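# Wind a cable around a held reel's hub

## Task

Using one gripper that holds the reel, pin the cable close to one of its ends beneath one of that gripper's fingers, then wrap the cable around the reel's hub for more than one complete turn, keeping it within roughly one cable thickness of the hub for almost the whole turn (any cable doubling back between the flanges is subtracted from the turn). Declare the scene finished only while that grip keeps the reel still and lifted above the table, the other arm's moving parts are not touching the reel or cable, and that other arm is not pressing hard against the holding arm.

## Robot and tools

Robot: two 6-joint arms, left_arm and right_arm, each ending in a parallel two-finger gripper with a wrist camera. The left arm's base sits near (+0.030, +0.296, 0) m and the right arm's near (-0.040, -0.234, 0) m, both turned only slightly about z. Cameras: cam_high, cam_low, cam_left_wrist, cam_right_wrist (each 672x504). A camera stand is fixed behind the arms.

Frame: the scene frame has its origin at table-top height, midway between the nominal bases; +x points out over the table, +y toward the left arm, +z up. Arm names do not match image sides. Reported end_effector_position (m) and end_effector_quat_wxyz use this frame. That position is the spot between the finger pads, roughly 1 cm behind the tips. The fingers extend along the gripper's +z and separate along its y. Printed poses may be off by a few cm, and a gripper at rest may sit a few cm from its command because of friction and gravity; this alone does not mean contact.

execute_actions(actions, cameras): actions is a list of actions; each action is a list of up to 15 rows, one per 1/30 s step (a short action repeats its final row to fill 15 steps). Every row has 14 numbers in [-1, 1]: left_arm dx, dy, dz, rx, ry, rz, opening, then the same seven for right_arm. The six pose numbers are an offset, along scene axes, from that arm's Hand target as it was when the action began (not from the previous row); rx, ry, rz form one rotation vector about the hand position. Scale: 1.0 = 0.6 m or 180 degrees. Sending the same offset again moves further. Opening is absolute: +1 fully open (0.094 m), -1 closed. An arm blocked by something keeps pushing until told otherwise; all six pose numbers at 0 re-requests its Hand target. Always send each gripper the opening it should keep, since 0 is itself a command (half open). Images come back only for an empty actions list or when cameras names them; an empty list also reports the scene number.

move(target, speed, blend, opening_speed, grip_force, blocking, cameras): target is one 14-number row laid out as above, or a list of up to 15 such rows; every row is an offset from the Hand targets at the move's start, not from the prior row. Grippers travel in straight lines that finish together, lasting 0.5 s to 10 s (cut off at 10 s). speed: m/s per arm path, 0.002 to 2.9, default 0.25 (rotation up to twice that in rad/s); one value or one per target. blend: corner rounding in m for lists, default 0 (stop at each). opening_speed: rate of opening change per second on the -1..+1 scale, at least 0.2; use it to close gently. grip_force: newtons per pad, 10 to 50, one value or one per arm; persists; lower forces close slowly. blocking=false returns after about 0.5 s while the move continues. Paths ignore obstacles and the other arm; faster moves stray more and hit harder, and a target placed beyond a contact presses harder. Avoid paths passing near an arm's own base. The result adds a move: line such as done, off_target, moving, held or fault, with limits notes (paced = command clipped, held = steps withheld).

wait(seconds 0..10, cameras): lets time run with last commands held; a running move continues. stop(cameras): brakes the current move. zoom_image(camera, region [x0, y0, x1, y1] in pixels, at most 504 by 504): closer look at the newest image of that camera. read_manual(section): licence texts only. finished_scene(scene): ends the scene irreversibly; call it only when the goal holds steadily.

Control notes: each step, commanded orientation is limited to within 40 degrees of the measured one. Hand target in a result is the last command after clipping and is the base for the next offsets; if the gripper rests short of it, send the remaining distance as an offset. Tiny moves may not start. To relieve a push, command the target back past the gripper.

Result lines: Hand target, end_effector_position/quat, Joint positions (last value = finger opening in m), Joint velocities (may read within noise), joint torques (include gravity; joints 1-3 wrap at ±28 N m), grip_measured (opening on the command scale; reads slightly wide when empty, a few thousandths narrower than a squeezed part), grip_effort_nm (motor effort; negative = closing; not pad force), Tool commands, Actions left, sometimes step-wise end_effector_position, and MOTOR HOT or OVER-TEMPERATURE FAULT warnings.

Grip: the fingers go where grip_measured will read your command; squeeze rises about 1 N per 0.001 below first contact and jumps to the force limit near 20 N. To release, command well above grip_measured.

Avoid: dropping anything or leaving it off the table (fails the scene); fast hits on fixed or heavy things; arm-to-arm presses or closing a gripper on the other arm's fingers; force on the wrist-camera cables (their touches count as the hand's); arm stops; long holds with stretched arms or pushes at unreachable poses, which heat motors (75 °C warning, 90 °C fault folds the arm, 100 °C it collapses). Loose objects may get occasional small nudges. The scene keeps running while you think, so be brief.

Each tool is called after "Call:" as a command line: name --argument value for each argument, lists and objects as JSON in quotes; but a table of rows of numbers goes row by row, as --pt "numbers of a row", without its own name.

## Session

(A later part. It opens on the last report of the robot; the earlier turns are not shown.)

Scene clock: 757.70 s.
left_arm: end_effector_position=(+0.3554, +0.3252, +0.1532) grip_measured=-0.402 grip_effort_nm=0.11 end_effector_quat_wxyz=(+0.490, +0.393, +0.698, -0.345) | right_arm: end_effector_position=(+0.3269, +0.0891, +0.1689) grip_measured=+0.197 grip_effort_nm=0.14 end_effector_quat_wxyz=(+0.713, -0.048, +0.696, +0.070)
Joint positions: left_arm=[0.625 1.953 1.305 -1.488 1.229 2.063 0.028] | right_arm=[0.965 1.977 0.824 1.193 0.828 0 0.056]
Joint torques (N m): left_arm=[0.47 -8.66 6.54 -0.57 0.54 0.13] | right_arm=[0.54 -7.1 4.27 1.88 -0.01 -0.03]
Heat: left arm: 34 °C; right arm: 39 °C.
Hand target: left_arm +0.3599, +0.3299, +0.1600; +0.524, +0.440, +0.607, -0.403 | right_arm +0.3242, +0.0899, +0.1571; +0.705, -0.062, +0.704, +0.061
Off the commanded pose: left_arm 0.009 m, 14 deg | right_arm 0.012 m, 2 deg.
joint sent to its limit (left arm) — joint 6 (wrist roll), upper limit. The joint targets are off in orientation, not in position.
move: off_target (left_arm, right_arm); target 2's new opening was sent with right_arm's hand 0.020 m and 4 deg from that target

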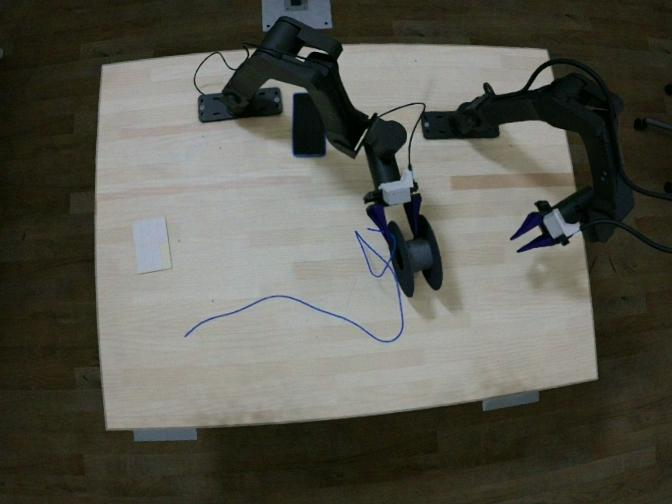

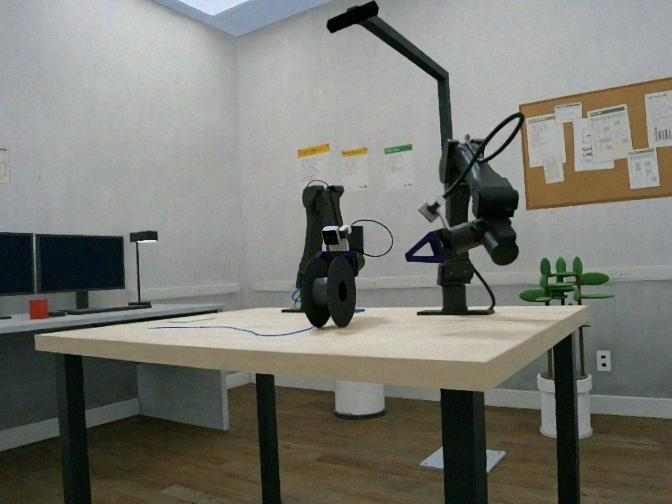

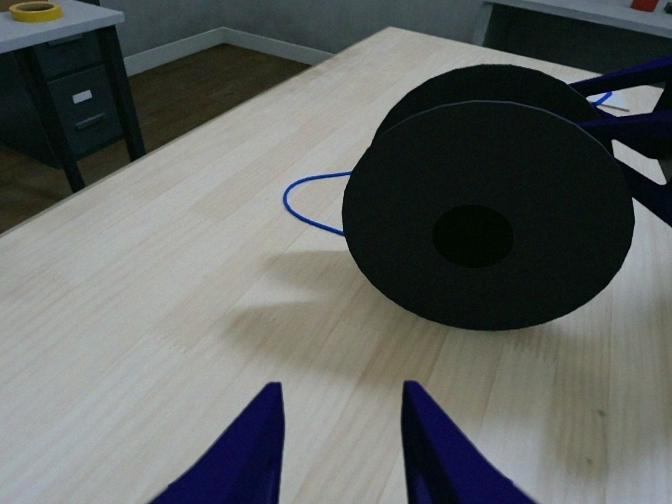

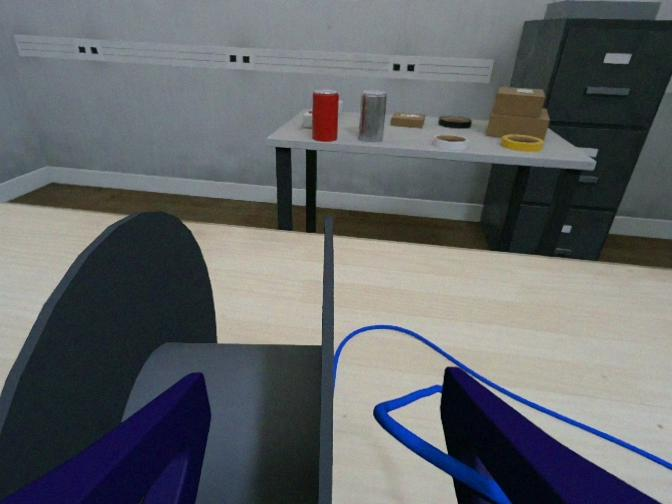

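Call:
move --pt "0.0 0.0 0.0 0 0 0 -0.4 -0.26 -0.045 0.03 0 0 0 0.2" --speed 0.12 --cameras '["all"]'

Call:
zoom_image --camera "cam_high" --region '[320, 130, 460, 310]'

Scene clock: 771.93 s.
left_arm: end_effector_position=(+0.3554, +0.3252, +0.1532) grip_measured=-0.402 grip_effort_nm=0.11 end_effector_quat_wxyz=(+0.490, +0.393, +0.698, -0.345) | right_arm: end_effector_position=(+0.1697, +0.0685, +0.1716) grip_measured=+0.197 grip_effort_nm=0.14 end_effector_quat_wxyz=(+0.704, -0.068, +0.705, +0.062)
Joint positions: left_arm=[0.625 1.953 1.305 -1.488 1.229 2.063 0.028] | right_arm=[1.417 1.713 0.507 1.199 1.263 -0.002 0.056]
Joint torques (N m): left_arm=[0.47 -8.64 6.56 -0.56 0.54 0.13] | right_arm=[0.54 -7.16 3.75 1.79 0.13 -0.02]
Heat: left arm: 34 °C; right arm: 37 °C.
Hand target: left_arm +0.3599, +0.3299, +0.1600; +0.524, +0.440, +0.607, -0.403 | right_arm +0.1681, +0.0629, +0.1751; +0.705, -0.062, +0.704, +0.061
Off the commanded pose: left_arm 0.009 m, 14 deg | right_arm 0.007 m, 1 deg.
joint sent to its limit (left arm) — joint 6 (wrist roll), upper limit. The joint targets are off in orientation, not in position.
move: off_target (left_arm)

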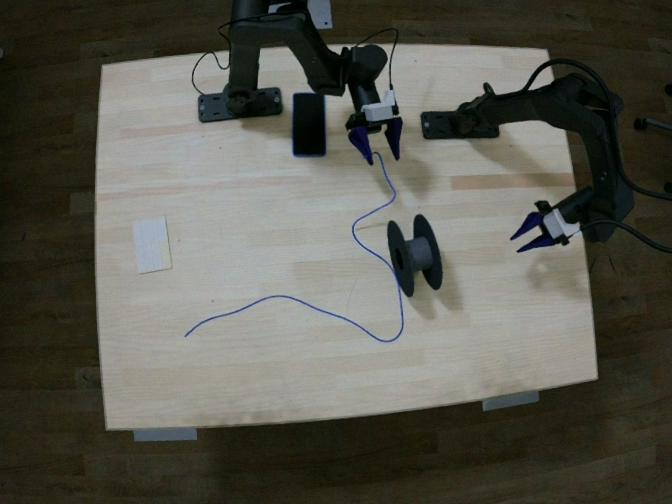

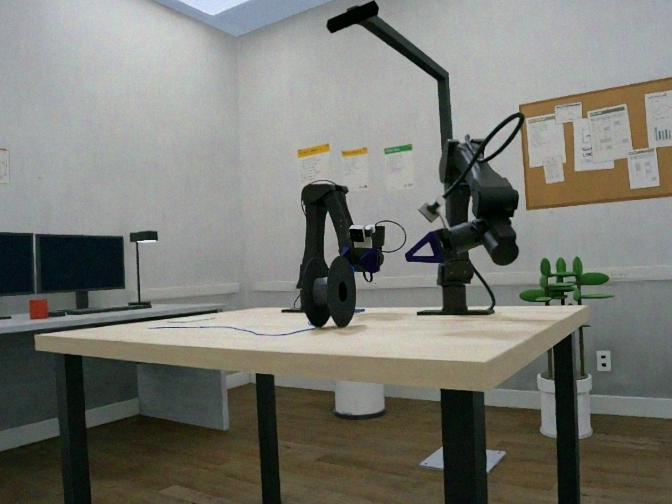

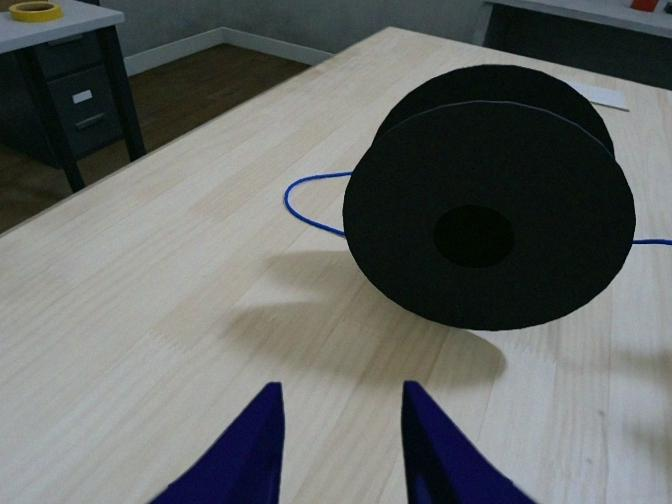

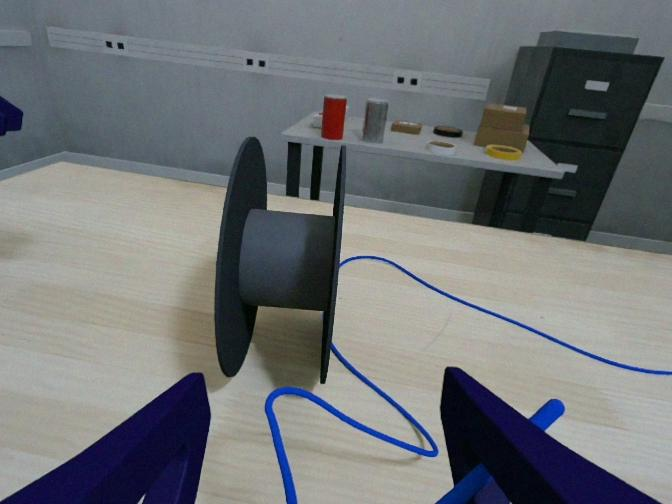

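Scaled by 2.800.

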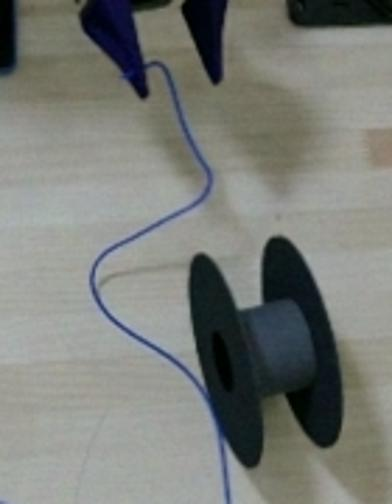

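Call:
zoom_image --camera "cam_right_wrist" --region '[180, 340, 600, 504]'

Call:
zoom_image --camera "cam_high" --region '[340, 90, 420, 180]'

Scaled by 1.200.

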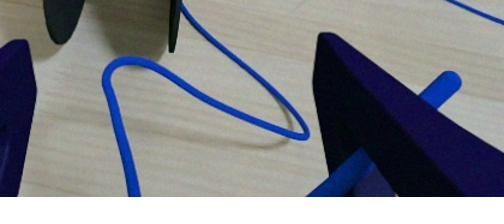

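Scaled by 5.600.

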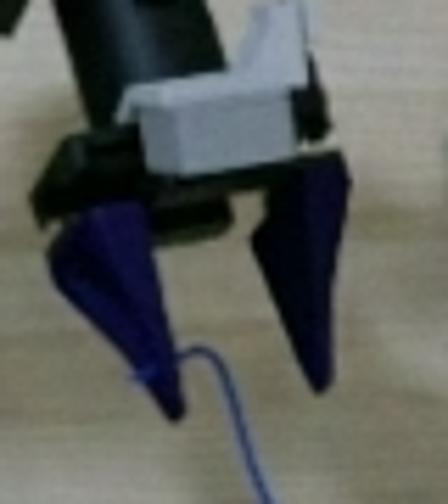

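Call:
move --pt "0.0 0.0 0.0 0 0 0 -0.4 0.05 -0.22 -0.02 0 0 0 0.2" --speed 0.12 --cameras '["cam_high", "cam_right_wrist"]'

Call:
zoom_image --camera "cam_high" --region '[280, 100, 440, 280]'

Scene clock: 805.23 s.
left_arm: end_effector_position=(+0.3554, +0.3252, +0.1532) grip_measured=-0.402 grip_effort_nm=0.11 end_effector_quat_wxyz=(+0.490, +0.393, +0.698, -0.345) | right_arm: end_effector_position=(+0.1980, -0.0657, +0.1660) grip_measured=+0.197 grip_effort_nm=0.14 end_effector_quat_wxyz=(+0.707, -0.060, +0.701, +0.066)
Joint positions: left_arm=[0.625 1.953 1.305 -1.488 1.229 2.063 0.028] | right_arm=[1.116 1.224 0.043 1.198 0.968 -0.006 0.056]
Joint torques (N m): left_arm=[0.47 -8.66 6.57 -0.57 0.54 0.13] | right_arm=[-0.66 -2.7 4.31 1.76 -0.02 0.03]
Heat: left arm: 35 °C; right arm: 37 °C.
Hand target: left_arm +0.3599, +0.3299, +0.1600; +0.524, +0.440, +0.607, -0.403 | right_arm +0.1981, -0.0691, +0.1632; +0.705, -0.062, +0.704, +0.061
Off the commanded pose: left_arm 0.009 m, 14 deg | right_arm 0.004 m, 1 deg.
joint sent to its limit (left arm) — joint 6 (wrist roll), upper limit. The joint targets are off in orientation, not in position.
move: off_target (left_arm)
Images, in order (width x height): cam_high 672x504, cam_right_wrist 672x504.

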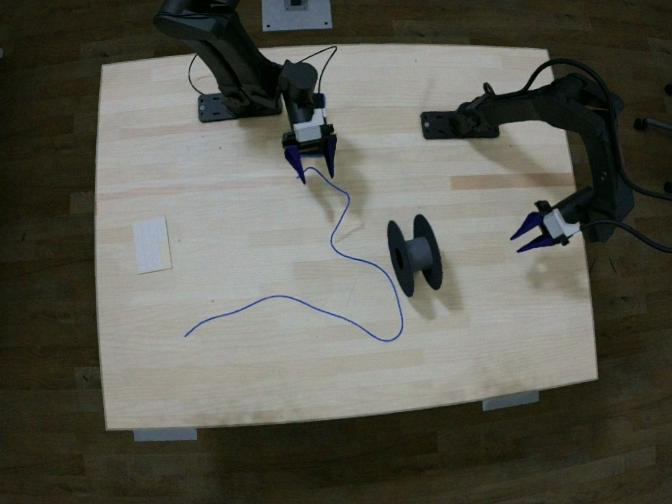

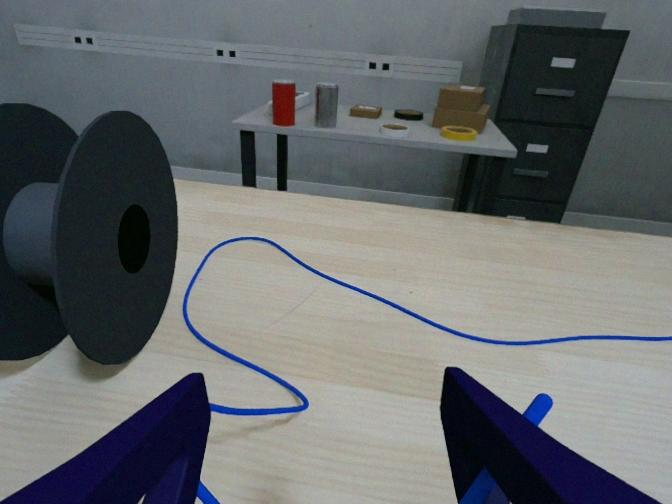

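Scaled by 2.800.

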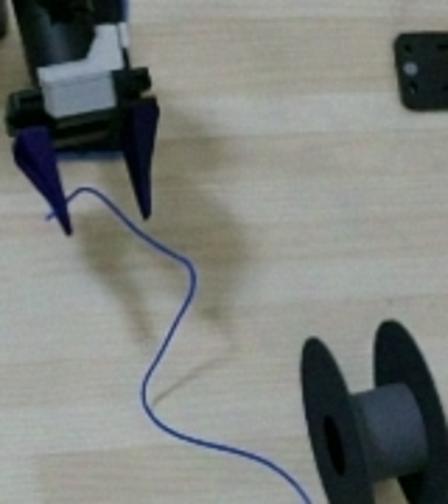

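Call:
move --pt "-0.025 -0.2167 0.2667 0 0 0 -0.4 0 0 0 0 0 0 0.2" --pt "-0.05 -0.6 0.2333 0 0 0 -0.4 0 0 0 0 0 0 0.2" --speed 0.25 --blend '[0.05, 0]'

Call:
move --pt "-0.029 -0.042 -0.3333 0.1864 0.4842 0.4665 -0.3 0 0 0 0 0 0 0.2" --speed 0.3 --cameras '["all"]'

Call:
zoom_image --camera "cam_high" --region '[270, 90, 450, 290]'

Scene clock: 830.10 s.
left_arm: end_effector_position=(+0.3343, -0.0312, +0.2928) grip_measured=-0.402 grip_effort_nm=0.11 end_effector_quat_wxyz=(+0.512, +0.441, +0.616, -0.405) | right_arm: end_effector_position=(+0.1980, -0.0655, +0.1657) grip_measured=+0.197 grip_effort_nm=0.14 end_effector_quat_wxyz=(+0.707, -0.061, +0.701, +0.066)
Joint positions: left_arm=[-0.56 1.425 1 0.225 0.729 0.086 0.028] | right_arm=[1.116 1.224 0.043 1.197 0.967 -0.006 0.056]
Joint torques (N m): left_arm=[-0.65 -8.21 5.45 1.71 -0.05 -0.03] | right_arm=[-0.75 -2.7 4.34 1.76 -0.02 0.04]
Heat: left arm: 34 °C; right arm: 36 °C.
Hand target: left_arm +0.3299, -0.0302, +0.2999; +0.524, +0.441, +0.607, -0.403 | right_arm +0.1981, -0.0690, +0.1631; +0.705, -0.062, +0.704, +0.061
Off the commanded pose: left_arm 0.009 m, 2 deg | right_arm 0.004 m, 1 deg.
move: done

Scene clock: 834.70 s.
left_arm: end_effector_position=(+0.3105, -0.0557, +0.1088) grip_measured=-0.302 grip_effort_nm=0.11 end_effector_quat_wxyz=(+0.006, -0.277, +0.961, -0.013) | right_arm: end_effector_position=(+0.1980, -0.0655, +0.1657) grip_measured=+0.197 grip_effort_nm=0.14 end_effector_quat_wxyz=(+0.707, -0.061, +0.701, +0.066)
Joint positions: left_arm=[-0.909 2.289 2.216 -1.468 -0.002 -1.461 0.033] | right_arm=[1.116 1.224 0.043 1.197 0.967 -0.006 0.056]
Joint torques (N m): left_arm=[0.4 -9.73 7.88 0.11 0.01 -0.11] | right_arm=[-0.72 -2.71 4.34 1.76 -0.01 0.03]
Heat: left arm: 35 °C; right arm: 36 °C.
Hand target: left_arm +0.3125, -0.0553, +0.0999; +0.000, -0.284, +0.959, +0.000 | right_arm +0.1981, -0.0690, +0.1631; +0.705, -0.062, +0.704, +0.061
Off the commanded pose: left_arm 0.009 m, 2 deg | right_arm 0.004 m, 1 deg.
move: done

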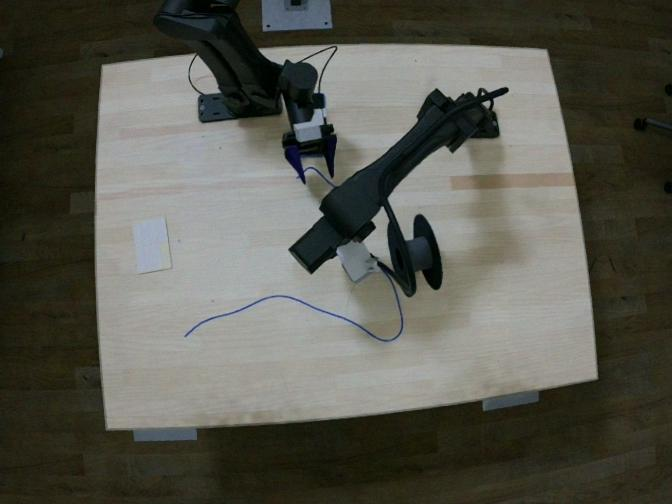

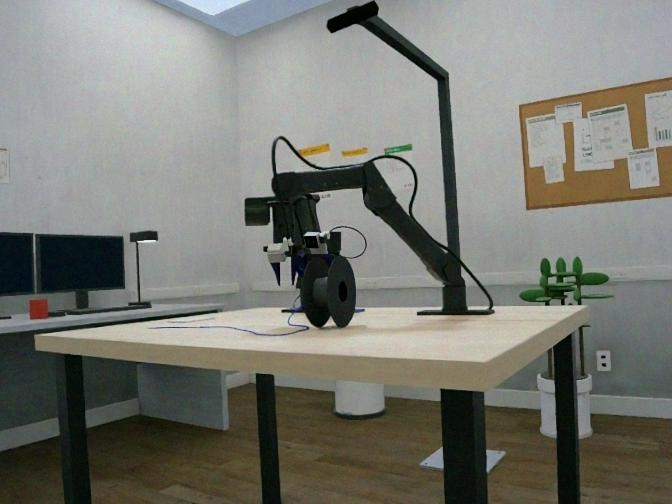

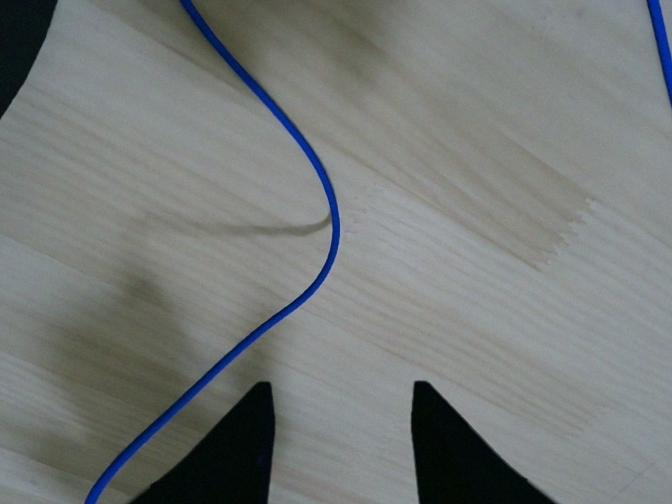

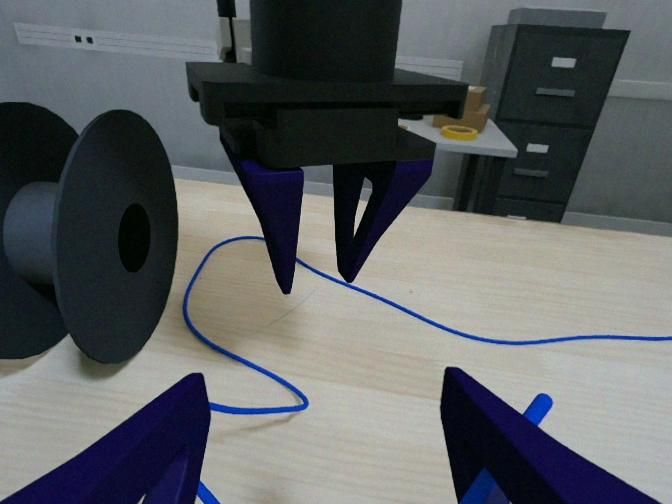

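Scaled by 2.520.

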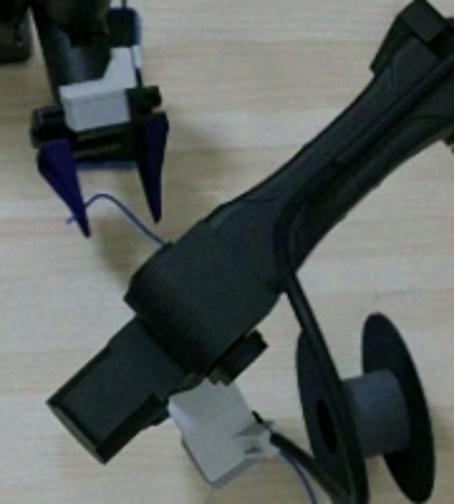

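Call:
move --pt "0.0 0.0 -0.135 0 0 0 -0.4 0 0 0 0 0 0 0.2" --speed 0.12 --cameras '["cam_left_wrist", "cam_right_wrist"]'

Scene clock: 842.43 s.
left_arm: end_effector_position=(+0.3126, -0.0586, +0.0361) grip_measured=-0.398 grip_effort_nm=-0.12 end_effector_quat_wxyz=(+0.007, -0.277, +0.961, -0.015) | right_arm: end_effector_position=(+0.1980, -0.0655, +0.1657) grip_measured=+0.197 grip_effort_nm=0.14 end_effector_quat_wxyz=(+0.707, -0.061, +0.701, +0.066)
Joint positions: left_arm=[-0.909 2.295 1.936 -1.179 -0.001 -1.461 0.028] | right_arm=[1.116 1.224 0.043 1.197 0.967 -0.006 0.056]
Joint torques (N m): left_arm=[0.42 -10.18 4.71 0.35 -0.02 -0.12] | right_arm=[-0.7 -2.7 4.37 1.78 -0.03 0.03]
Heat: left arm: 34 °C; right arm: 36 °C.
Hand target: left_arm +0.3126, -0.0553, +0.0190; +0.000, -0.284, +0.959, +0.000 | right_arm +0.1981, -0.0690, +0.1631; +0.705, -0.062, +0.704, +0.061
Off the commanded pose: left_arm 0.018 m, 2 deg | right_arm 0.004 m, 1 deg.
move: off_target (left_arm)
Images, in order (width x height): cam_left_wrist 672x504, cam_right_wrist 672x504.

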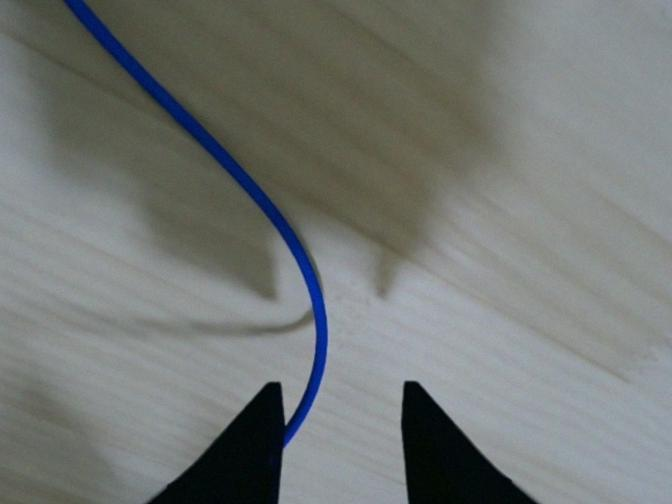

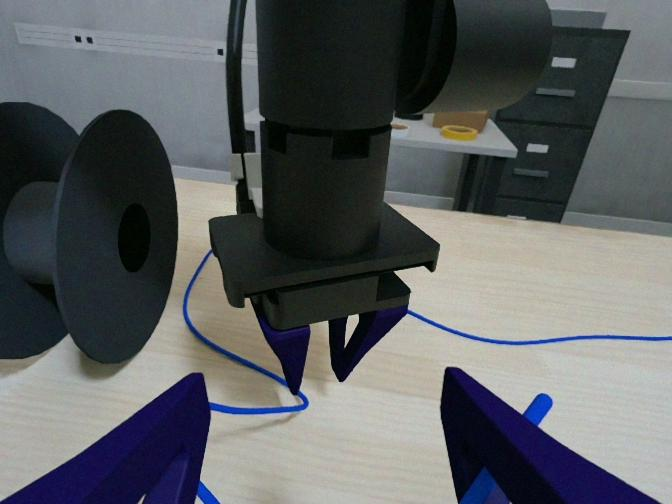

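Call:
move --pt "0.01 0.03 0.02 0 0 0 -0.3 0 0 0 0 0 0 0.2" --pt "0.01 0.03 -0.035 0 0 0 -0.3 0 0 0 0 0 0 0.2" --speed 0.1 --blend '[0.005, 0]' --cameras '["cam_left_wrist"]'

Scene clock: 850.80 s.
left_arm: end_effector_position=(+0.3173, -0.0358, +0.0084) grip_measured=-0.302 grip_effort_nm=0.12 end_effector_quat_wxyz=(-0.002, -0.288, +0.958, +0.002) | right_arm: end_effector_position=(+0.1980, -0.0655, +0.1657) grip_measured=+0.197 grip_effort_nm=0.14 end_effector_quat_wxyz=(+0.707, -0.061, +0.701, +0.066)
Joint positions: left_arm=[-0.867 2.295 1.824 -1.107 0.002 -1.442 0.033] | right_arm=[1.116 1.224 0.043 1.197 0.967 -0.006 0.056]
Joint torques (N m): left_arm=[-0.09 -11.74 3.64 0.57 -0.04 0.05] | right_arm=[-0.7 -2.69 4.38 1.77 -0.03 0.03]
Heat: left arm: 33 °C; right arm: 36 °C.
Hand target: left_arm +0.3186, -0.0373, -0.0020; +0.000, -0.284, +0.959, +0.000 | right_arm +0.1981, -0.0690, +0.1631; +0.705, -0.062, +0.704, +0.061
Off the commanded pose: left_arm 0.011 m, 1 deg | right_arm 0.004 m, 1 deg.
move: off_target (left_arm)
Images, in order (width x height): cam_left_wrist 672x504.

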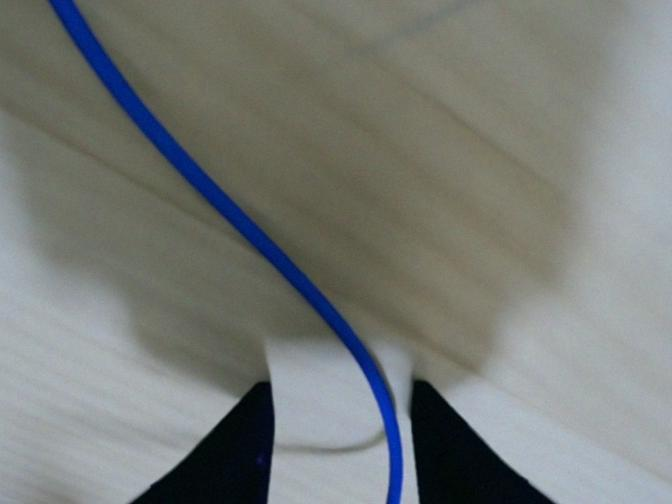

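Call:
move --pt "0.0 0.0 -0.006 0 0 0 -1 0 0 0 0 0 0 0.2" --speed 0.04 --cameras '["cam_left_wrist"]'

Scene clock: 857.67 s.
left_arm: end_effector_position=(+0.3209, -0.0400, +0.0077) grip_measured=-0.957 grip_effort_nm=-1.04 end_effector_quat_wxyz=(+0.002, -0.287, +0.958, -0.008) | right_arm: end_effector_position=(+0.1980, -0.0655, +0.1657) grip_measured=+0.197 grip_effort_nm=0.14 end_effector_quat_wxyz=(+0.707, -0.061, +0.701, +0.066)
Joint positions: left_arm=[-0.867 2.295 1.822 -1.081 0.002 -1.441 0.002] | right_arm=[1.116 1.224 0.043 1.197 0.967 -0.006 0.056]
Joint torques (N m): left_arm=[-0.09 -11.47 3.25 0.49 -0.04 0.03] | right_arm=[-0.68 -2.65 4.37 1.76 -0.02 0.02]
Heat: left arm: 33 °C; right arm: 36 °C.
Hand target: left_arm +0.3185, -0.0372, -0.0056; +0.000, -0.284, +0.959, +0.000 | right_arm +0.1981, -0.0690, +0.1631; +0.705, -0.062, +0.704, +0.061
Off the commanded pose: left_arm 0.014 m, 1 deg | right_arm 0.004 m, 1 deg.
move: off_target (left_arm)
Images, in order (width x height): cam_left_wrist 672x504.

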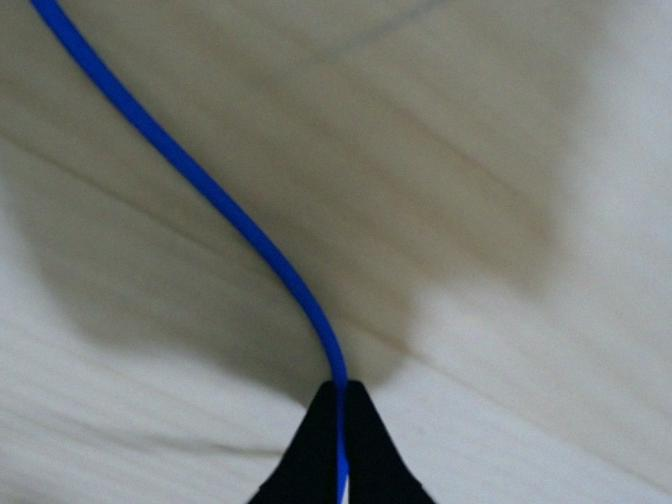

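Call:
move --pt "0.0 0.0 0.02 0 0 0 -1 0.1367 -0.2917 0.09 0 0 0 0.2" --speed 0.15 --cameras '["all"]'

Scene clock: 865.40 s.
left_arm: end_effector_position=(+0.3208, -0.0399, +0.0077) grip_measured=-0.957 grip_effort_nm=-1.04 end_effector_quat_wxyz=(+0.002, -0.287, +0.958, -0.008) | right_arm: end_effector_position=(+0.2759, -0.2430, +0.1972) grip_measured=+0.197 grip_effort_nm=0.14 end_effector_quat_wxyz=(+0.688, -0.056, +0.721, +0.063)
Joint positions: left_arm=[-0.867 2.295 1.822 -1.082 0.002 -1.441 0.002] | right_arm=[-0.313 0.849 0.166 0.634 -0.451 -0.008 0.056]
Joint torques (N m): left_arm=[-0.08 -12.42 5.42 0.15 -0.05 0.03] | right_arm=[-0.66 -0.69 9.8 2.41 -0.11 0.09]
Heat: left arm: 33 °C; right arm: 36 °C.
Hand target: left_arm +0.3186, -0.0372, +0.0064; +0.000, -0.284, +0.959, +0.000 | right_arm +0.2801, -0.2441, +0.2172; +0.705, -0.062, +0.704, +0.061
Off the commanded pose: left_arm 0.004 m, 1 deg | right_arm 0.020 m, 3 deg.
move: off_target (right_arm)

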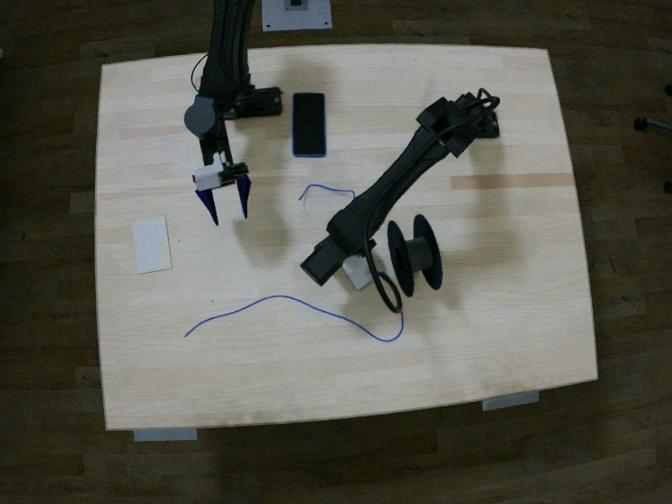

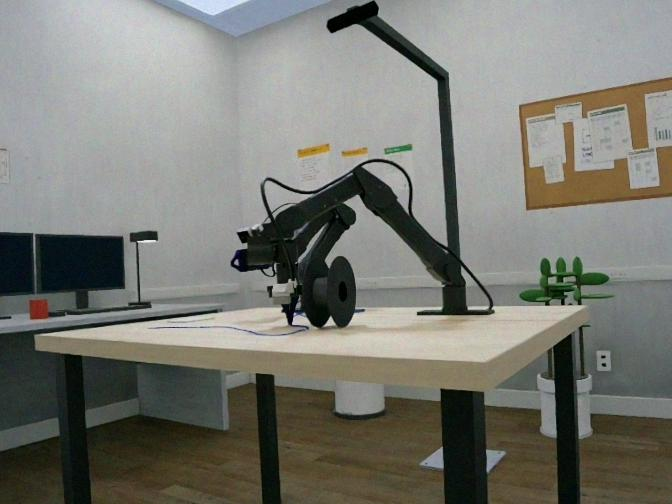

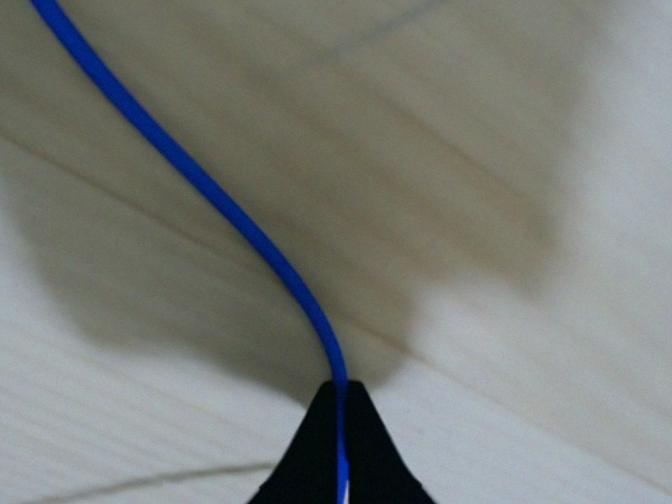

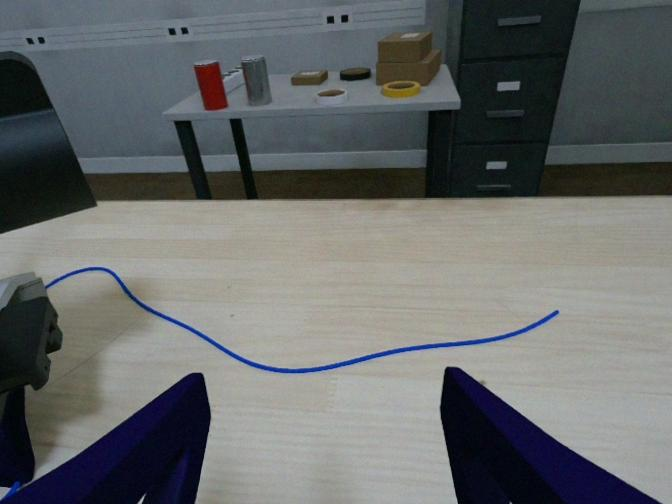

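Call:
move --pt "-0.13 -0.04 0.33 0 0 0 -1 0 -0.1 0 0 0 0 0.2" --pt "0.11 -0.013 0.04 0 0 0 -1 0 -0.1 0 0 0 0 0.2" --speed '[0.2, 0.15]' --cameras '["all"]'

Call:
zoom_image --camera "cam_high" --region '[260, 150, 460, 350]'

Scene clock: 908.83 s.
left_arm: end_effector_position=(+0.3835, -0.0470, +0.0400) grip_measured=-0.957 grip_effort_nm=-1.03 end_effector_quat_wxyz=(+0.002, -0.287, +0.958, -0.015) | right_arm: end_effector_position=(+0.2768, -0.3017, +0.2015) grip_measured=+0.197 grip_effort_nm=0.14 end_effector_quat_wxyz=(+0.693, -0.051, +0.716, +0.066)
Joint positions: left_arm=[-0.776 2.517 2.346 -1.373 0.012 -1.351 0.002] | right_arm=[-0.647 1.046 0.232 0.771 -0.783 -0.007 0.056]
Joint torques (N m): left_arm=[-0.01 -11.38 7.91 0.13 -0.12 0.04] | right_arm=[-0.72 -1.42 9.05 2.25 -0.16 0.07]
Heat: left arm: 36 °C; right arm: 38 °C.
Hand target: left_arm +0.3845, -0.0451, +0.0304; +0.000, -0.284, +0.959, +0.000 | right_arm +0.2801, -0.3042, +0.2171; +0.705, -0.062, +0.704, +0.061
Off the commanded pose: left_arm 0.010 m, 2 deg | right_arm 0.016 m, 2 deg.
move: off_target (right_arm)

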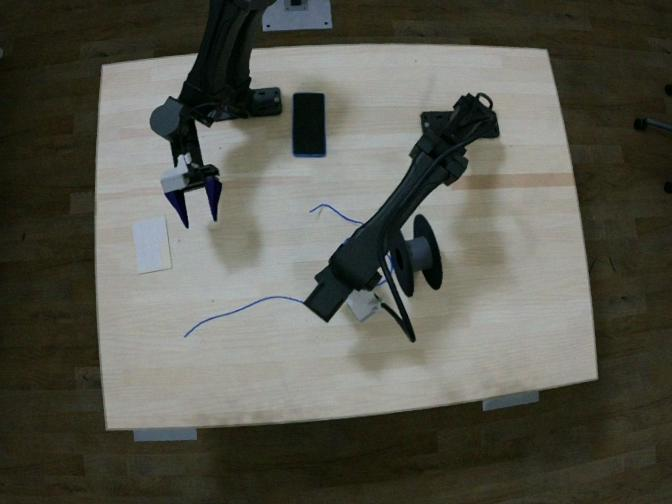

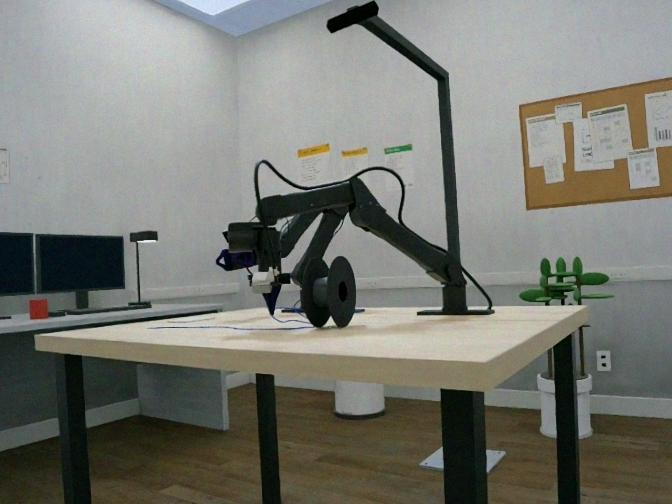

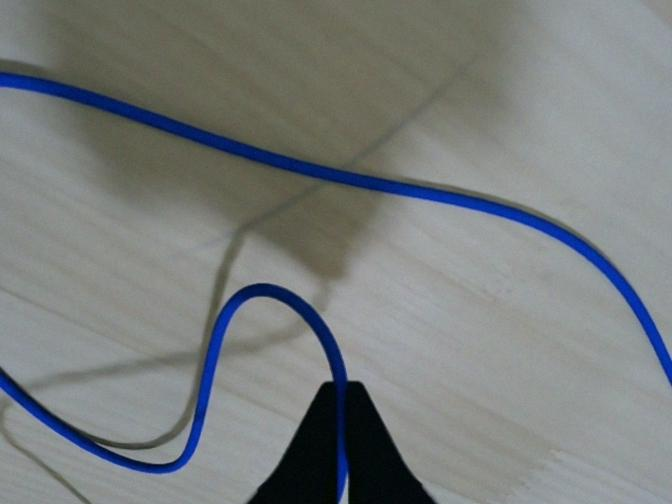

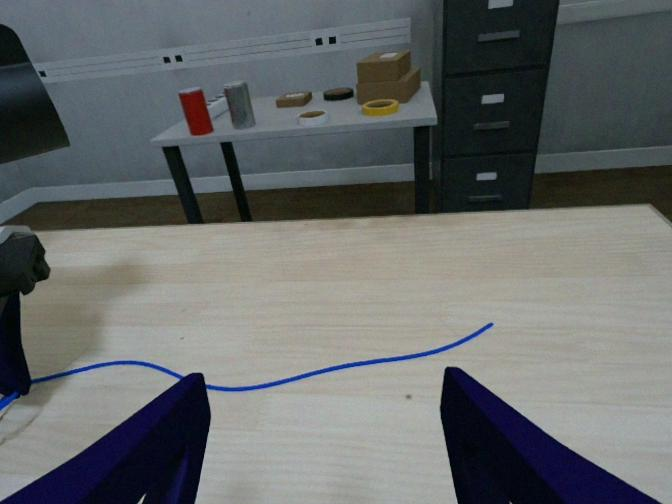

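Scaled by 2.520.

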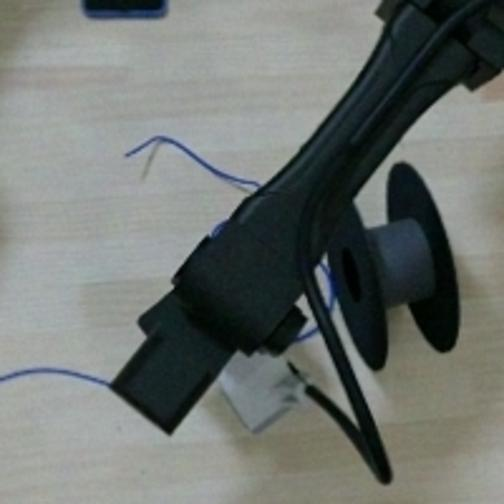

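Call:
move --pt "0.0 0.0 -0.03 0 0 0 -1 0 0 0 0 0 0 0.2" --pt "0.0 0.0 -0.02 0 0 0 -0.3 0 0 0 0 0 0 0.2" --pt "0.0 0.0 0.12 0 0 0 -0.3 0 0 0 0 0 0 0.2" --pt "-0.243 -0.012 0.1 0 0 0.0667 -0.3 0 0 0 0 0 0 0.2" --speed '[0.1, 0.1, 0.2, 0.2]' --blend '[0, 0, 0.03, 0]' --cameras '["cam_high", "cam_left_wrist"]'

Call:
zoom_image --camera "cam_high" --region '[260, 150, 460, 350]'

Scene clock: 922.90 s.
left_arm: end_effector_position=(+0.2357, -0.0539, +0.0737) grip_measured=-0.302 grip_effort_nm=0.11 end_effector_quat_wxyz=(-0.010, -0.376, +0.926, +0.021) | right_arm: end_effector_position=(+0.2768, -0.3017, +0.2015) grip_measured=+0.197 grip_effort_nm=0.14 end_effector_quat_wxyz=(+0.693, -0.051, +0.716, +0.066)
Joint positions: left_arm=[-1.044 2.154 1.854 -1.316 0.014 -1.806 0.033] | right_arm=[-0.647 1.046 0.232 0.771 -0.783 -0.007 0.056]
Joint torques (N m): left_arm=[0.24 -15.97 4.25 0.26 -0.13 -0.16] | right_arm=[-0.68 -1.47 9.07 2.25 -0.15 0.09]
Heat: left arm: 34 °C; right arm: 39 °C.
Hand target: left_arm +0.2388, -0.0524, +0.0904; +0.000, -0.383, +0.924, +0.000 | right_arm +0.2801, -0.3042, +0.2171; +0.705, -0.062, +0.704, +0.061
Off the commanded pose: left_arm 0.017 m, 3 deg | right_arm 0.016 m, 2 deg.
move: off_target (left_arm, right_arm); target 2's new opening was sent with left_arm's hand 0.014 m and 2 deg from that target
Images, in order (width x height): cam_high 672x504, cam_left_wrist 672x504.

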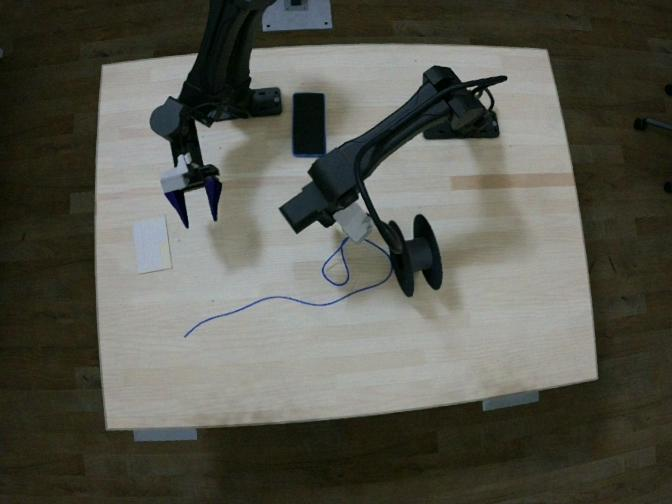

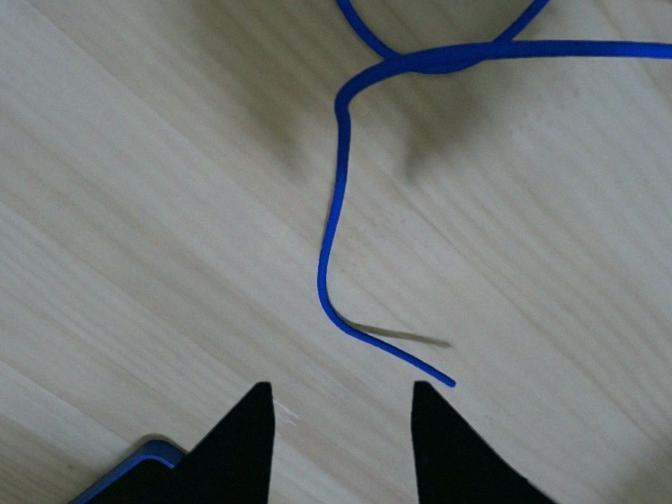

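Scaled by 2.520.

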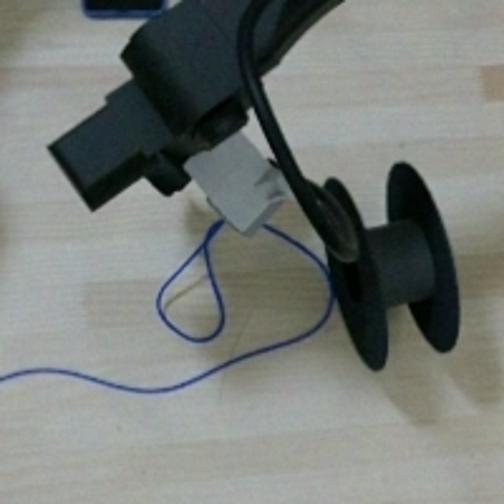

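Call:
move --pt "-0.006 0.006 -0.155 0 0 0 -0.4 0 0 0 0 0 0 0.2" --speed 0.1 --cameras '["cam_left_wrist"]'

Scene clock: 935.70 s.
left_arm: end_effector_position=(+0.2311, -0.0461, +0.0074) grip_measured=-0.398 grip_effort_nm=-0.10 end_effector_quat_wxyz=(-0.009, -0.378, +0.926, +0.011) | right_arm: end_effector_position=(+0.2768, -0.3017, +0.2015) grip_measured=+0.197 grip_effort_nm=0.14 end_effector_quat_wxyz=(+0.693, -0.051, +0.716, +0.066)
Joint positions: left_arm=[-1.044 2.15 1.579 -1.026 0.014 -1.81 0.028] | right_arm=[-0.647 1.046 0.232 0.771 -0.783 -0.007 0.056]
Joint torques (N m): left_arm=[-0.06 -10.82 2.71 0.72 -0.14 -0.11] | right_arm=[-0.7 -1.44 9.06 2.25 -0.16 0.07]
Heat: left arm: 37 °C; right arm: 40 °C.
Hand target: left_arm +0.2352, -0.0487, -0.0026; +0.000, -0.383, +0.924, +0.000 | right_arm +0.2801, -0.3042, +0.2171; +0.705, -0.062, +0.704, +0.061
Off the commanded pose: left_arm 0.011 m, 2 deg | right_arm 0.016 m, 2 deg.
move: off_target (left_arm, right_arm)
Images, in order (width x height): cam_left_wrist 672x504.

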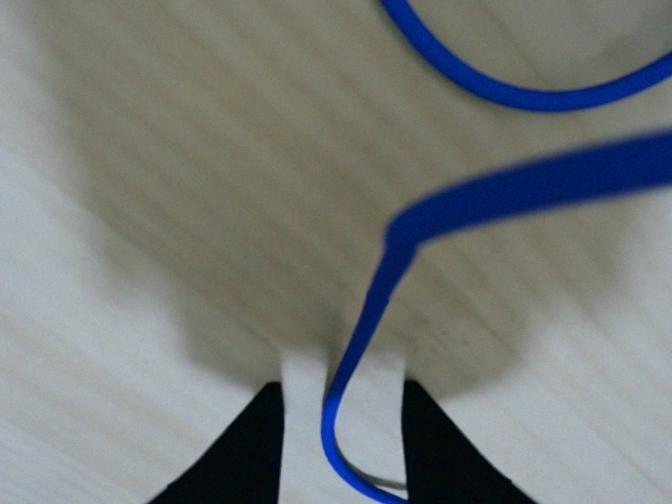

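Call:
move --pt "0.016 0.016 0.04 0 0 0 -0.4 0 0 0 0 0 0 0.2" --pt "0.018 0.018 -0.005 0 0 0 -0.4 0 0 0 0 0 0 0.2" --speed 0.1 --blend '[0.004, 0]' --cameras '["cam_left_wrist"]'

Scene clock: 943.90 s.
left_arm: end_effector_position=(+0.2364, -0.0434, +0.0072) grip_measured=-0.398 grip_effort_nm=-0.10 end_effector_quat_wxyz=(-0.014, -0.379, +0.925, +0.001) | right_arm: end_effector_position=(+0.2768, -0.3017, +0.2015) grip_measured=+0.197 grip_effort_nm=0.14 end_effector_quat_wxyz=(+0.693, -0.051, +0.716, +0.066)
Joint positions: left_arm=[-1.022 2.135 1.555 -0.999 0.028 -1.79 0.028] | right_arm=[-0.647 1.046 0.232 0.771 -0.783 -0.007 0.056]
Joint torques (N m): left_arm=[1.31 -10.33 2.47 0.69 -0.27 0.03] | right_arm=[-0.69 -1.43 9.1 2.25 -0.15 0.07]
Heat: left arm: 37 °C; right arm: 40 °C.
Hand target: left_arm +0.2459, -0.0378, -0.0056; +0.000, -0.383, +0.924, +0.000 | right_arm +0.2801, -0.3042, +0.2171; +0.705, -0.062, +0.704, +0.061
Off the commanded pose: left_arm 0.017 m, 2 deg | right_arm 0.016 m, 2 deg.
move: off_target (left_arm, right_arm)
Images, in order (width x height): cam_left_wrist 672x504.

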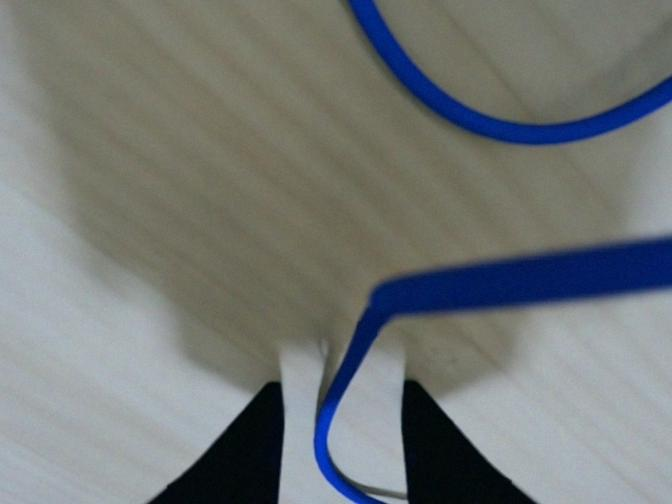

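Call:
move --pt "0.012 0.014 0.06 0 0 0 -0.4 0 0 0 0 0 0 0.2" --speed 0.15

Call:
move --pt "0.0 0.0 -0.062 0 0 0 -0.4 0 0 0 0 0 0 0.2" --speed 0.1 --cameras '["cam_left_wrist"]'

Scene clock: 950.37 s.
left_arm: end_effector_position=(+0.2446, -0.0294, +0.0087) grip_measured=-0.398 grip_effort_nm=-0.10 end_effector_quat_wxyz=(-0.017, -0.383, +0.923, +0.015) | right_arm: end_effector_position=(+0.2768, -0.3017, +0.2015) grip_measured=+0.197 grip_effort_nm=0.14 end_effector_quat_wxyz=(+0.693, -0.051, +0.716, +0.066)
Joint positions: left_arm=[-0.986 2.132 1.556 -1.031 0.028 -1.764 0.028] | right_arm=[-0.647 1.046 0.232 0.771 -0.783 -0.007 0.056]
Joint torques (N m): left_arm=[0.42 -14.69 7.16 -0.1 -0.31 0.02] | right_arm=[-0.75 -1.46 9.1 2.25 -0.14 0.08]
Heat: left arm: 36 °C; right arm: 40 °C.
Hand target: left_arm +0.2531, -0.0295, +0.0303; +0.000, -0.383, +0.924, +0.000 | right_arm +0.2801, -0.3042, +0.2171; +0.705, -0.062, +0.704, +0.061
Off the commanded pose: left_arm 0.023 m, 3 deg | right_arm 0.016 m, 2 deg.
move: off_target (left_arm, right_arm)

Scene clock: 951.17 s.
left_arm: end_effector_position=(+0.2453, -0.0302, +0.0072) grip_measured=-0.398 grip_effort_nm=-0.10 end_effector_quat_wxyz=(-0.015, -0.383, +0.923, +0.007) | right_arm: end_effector_position=(+0.2768, -0.3017, +0.2015) grip_measured=+0.197 grip_effort_nm=0.14 end_effector_quat_wxyz=(+0.693, -0.051, +0.716, +0.066)
Joint positions: left_arm=[-0.986 2.123 1.536 -1.004 0.027 -1.764 0.028] | right_arm=[-0.647 1.046 0.232 0.771 -0.783 -0.007 0.056]
Joint torques (N m): left_arm=[0.46 -9.96 2.59 0.79 -0.26 0.03] | right_arm=[-0.69 -1.42 9.14 2.26 -0.17 0.07]
Heat: left arm: 36 °C; right arm: 40 °C.
Hand target: left_arm +0.2531, -0.0295, -0.0069; +0.000, -0.383, +0.924, +0.000 | right_arm +0.2801, -0.3042, +0.2171; +0.705, -0.062, +0.704, +0.061
Off the commanded pose: left_arm 0.016 m, 2 deg | right_arm 0.016 m, 2 deg.
move: off_target (left_arm, right_arm)
Images, in order (width x height): cam_left_wrist 672x504.

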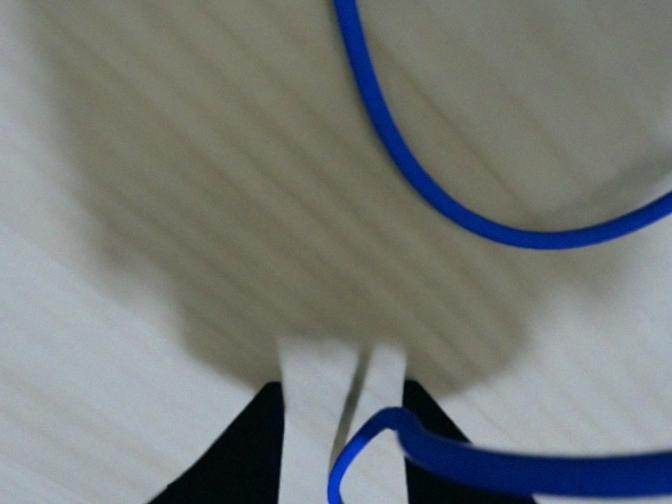

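Call:
move --pt "0.0 0.0 0.005 0 0 0 -1 0 0 0 0 0 0 0.2" --opening_speed 0.6 --cameras '["cam_left_wrist"]'

Scene clock: 956.97 s.
left_arm: end_effector_position=(+0.2528, -0.0381, +0.0071) grip_measured=-0.942 grip_effort_nm=-1.01 end_effector_quat_wxyz=(-0.006, -0.383, +0.924, -0.013) | right_arm: end_effector_position=(+0.2768, -0.3017, +0.2015) grip_measured=+0.197 grip_effort_nm=0.14 end_effector_quat_wxyz=(+0.693, -0.051, +0.716, +0.066)
Joint positions: left_arm=[-0.986 2.123 1.536 -0.961 0.017 -1.763 0.003] | right_arm=[-0.647 1.046 0.232 0.771 -0.783 -0.007 0.056]
Joint torques (N m): left_arm=[0.43 -10.36 2.93 0.42 -0.17 0.03] | right_arm=[-0.72 -1.43 9.09 2.25 -0.14 0.08]
Heat: left arm: 36 °C; right arm: 40 °C.
Hand target: left_arm +0.2531, -0.0295, -0.0039; +0.000, -0.383, +0.924, +0.000 | right_arm +0.2801, -0.3042, +0.2171; +0.705, -0.062, +0.704, +0.061
Off the commanded pose: left_arm 0.014 m, 2 deg | right_arm 0.016 m, 2 deg.
move: off_target (left_arm, right_arm)
Images, in order (width x height): cam_left_wrist 672x504.

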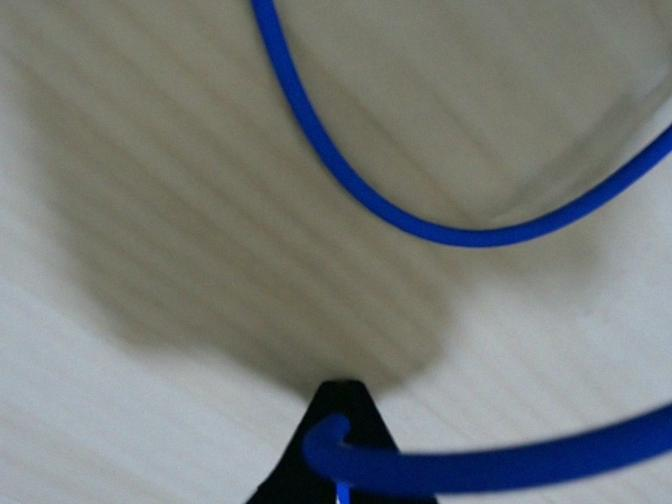

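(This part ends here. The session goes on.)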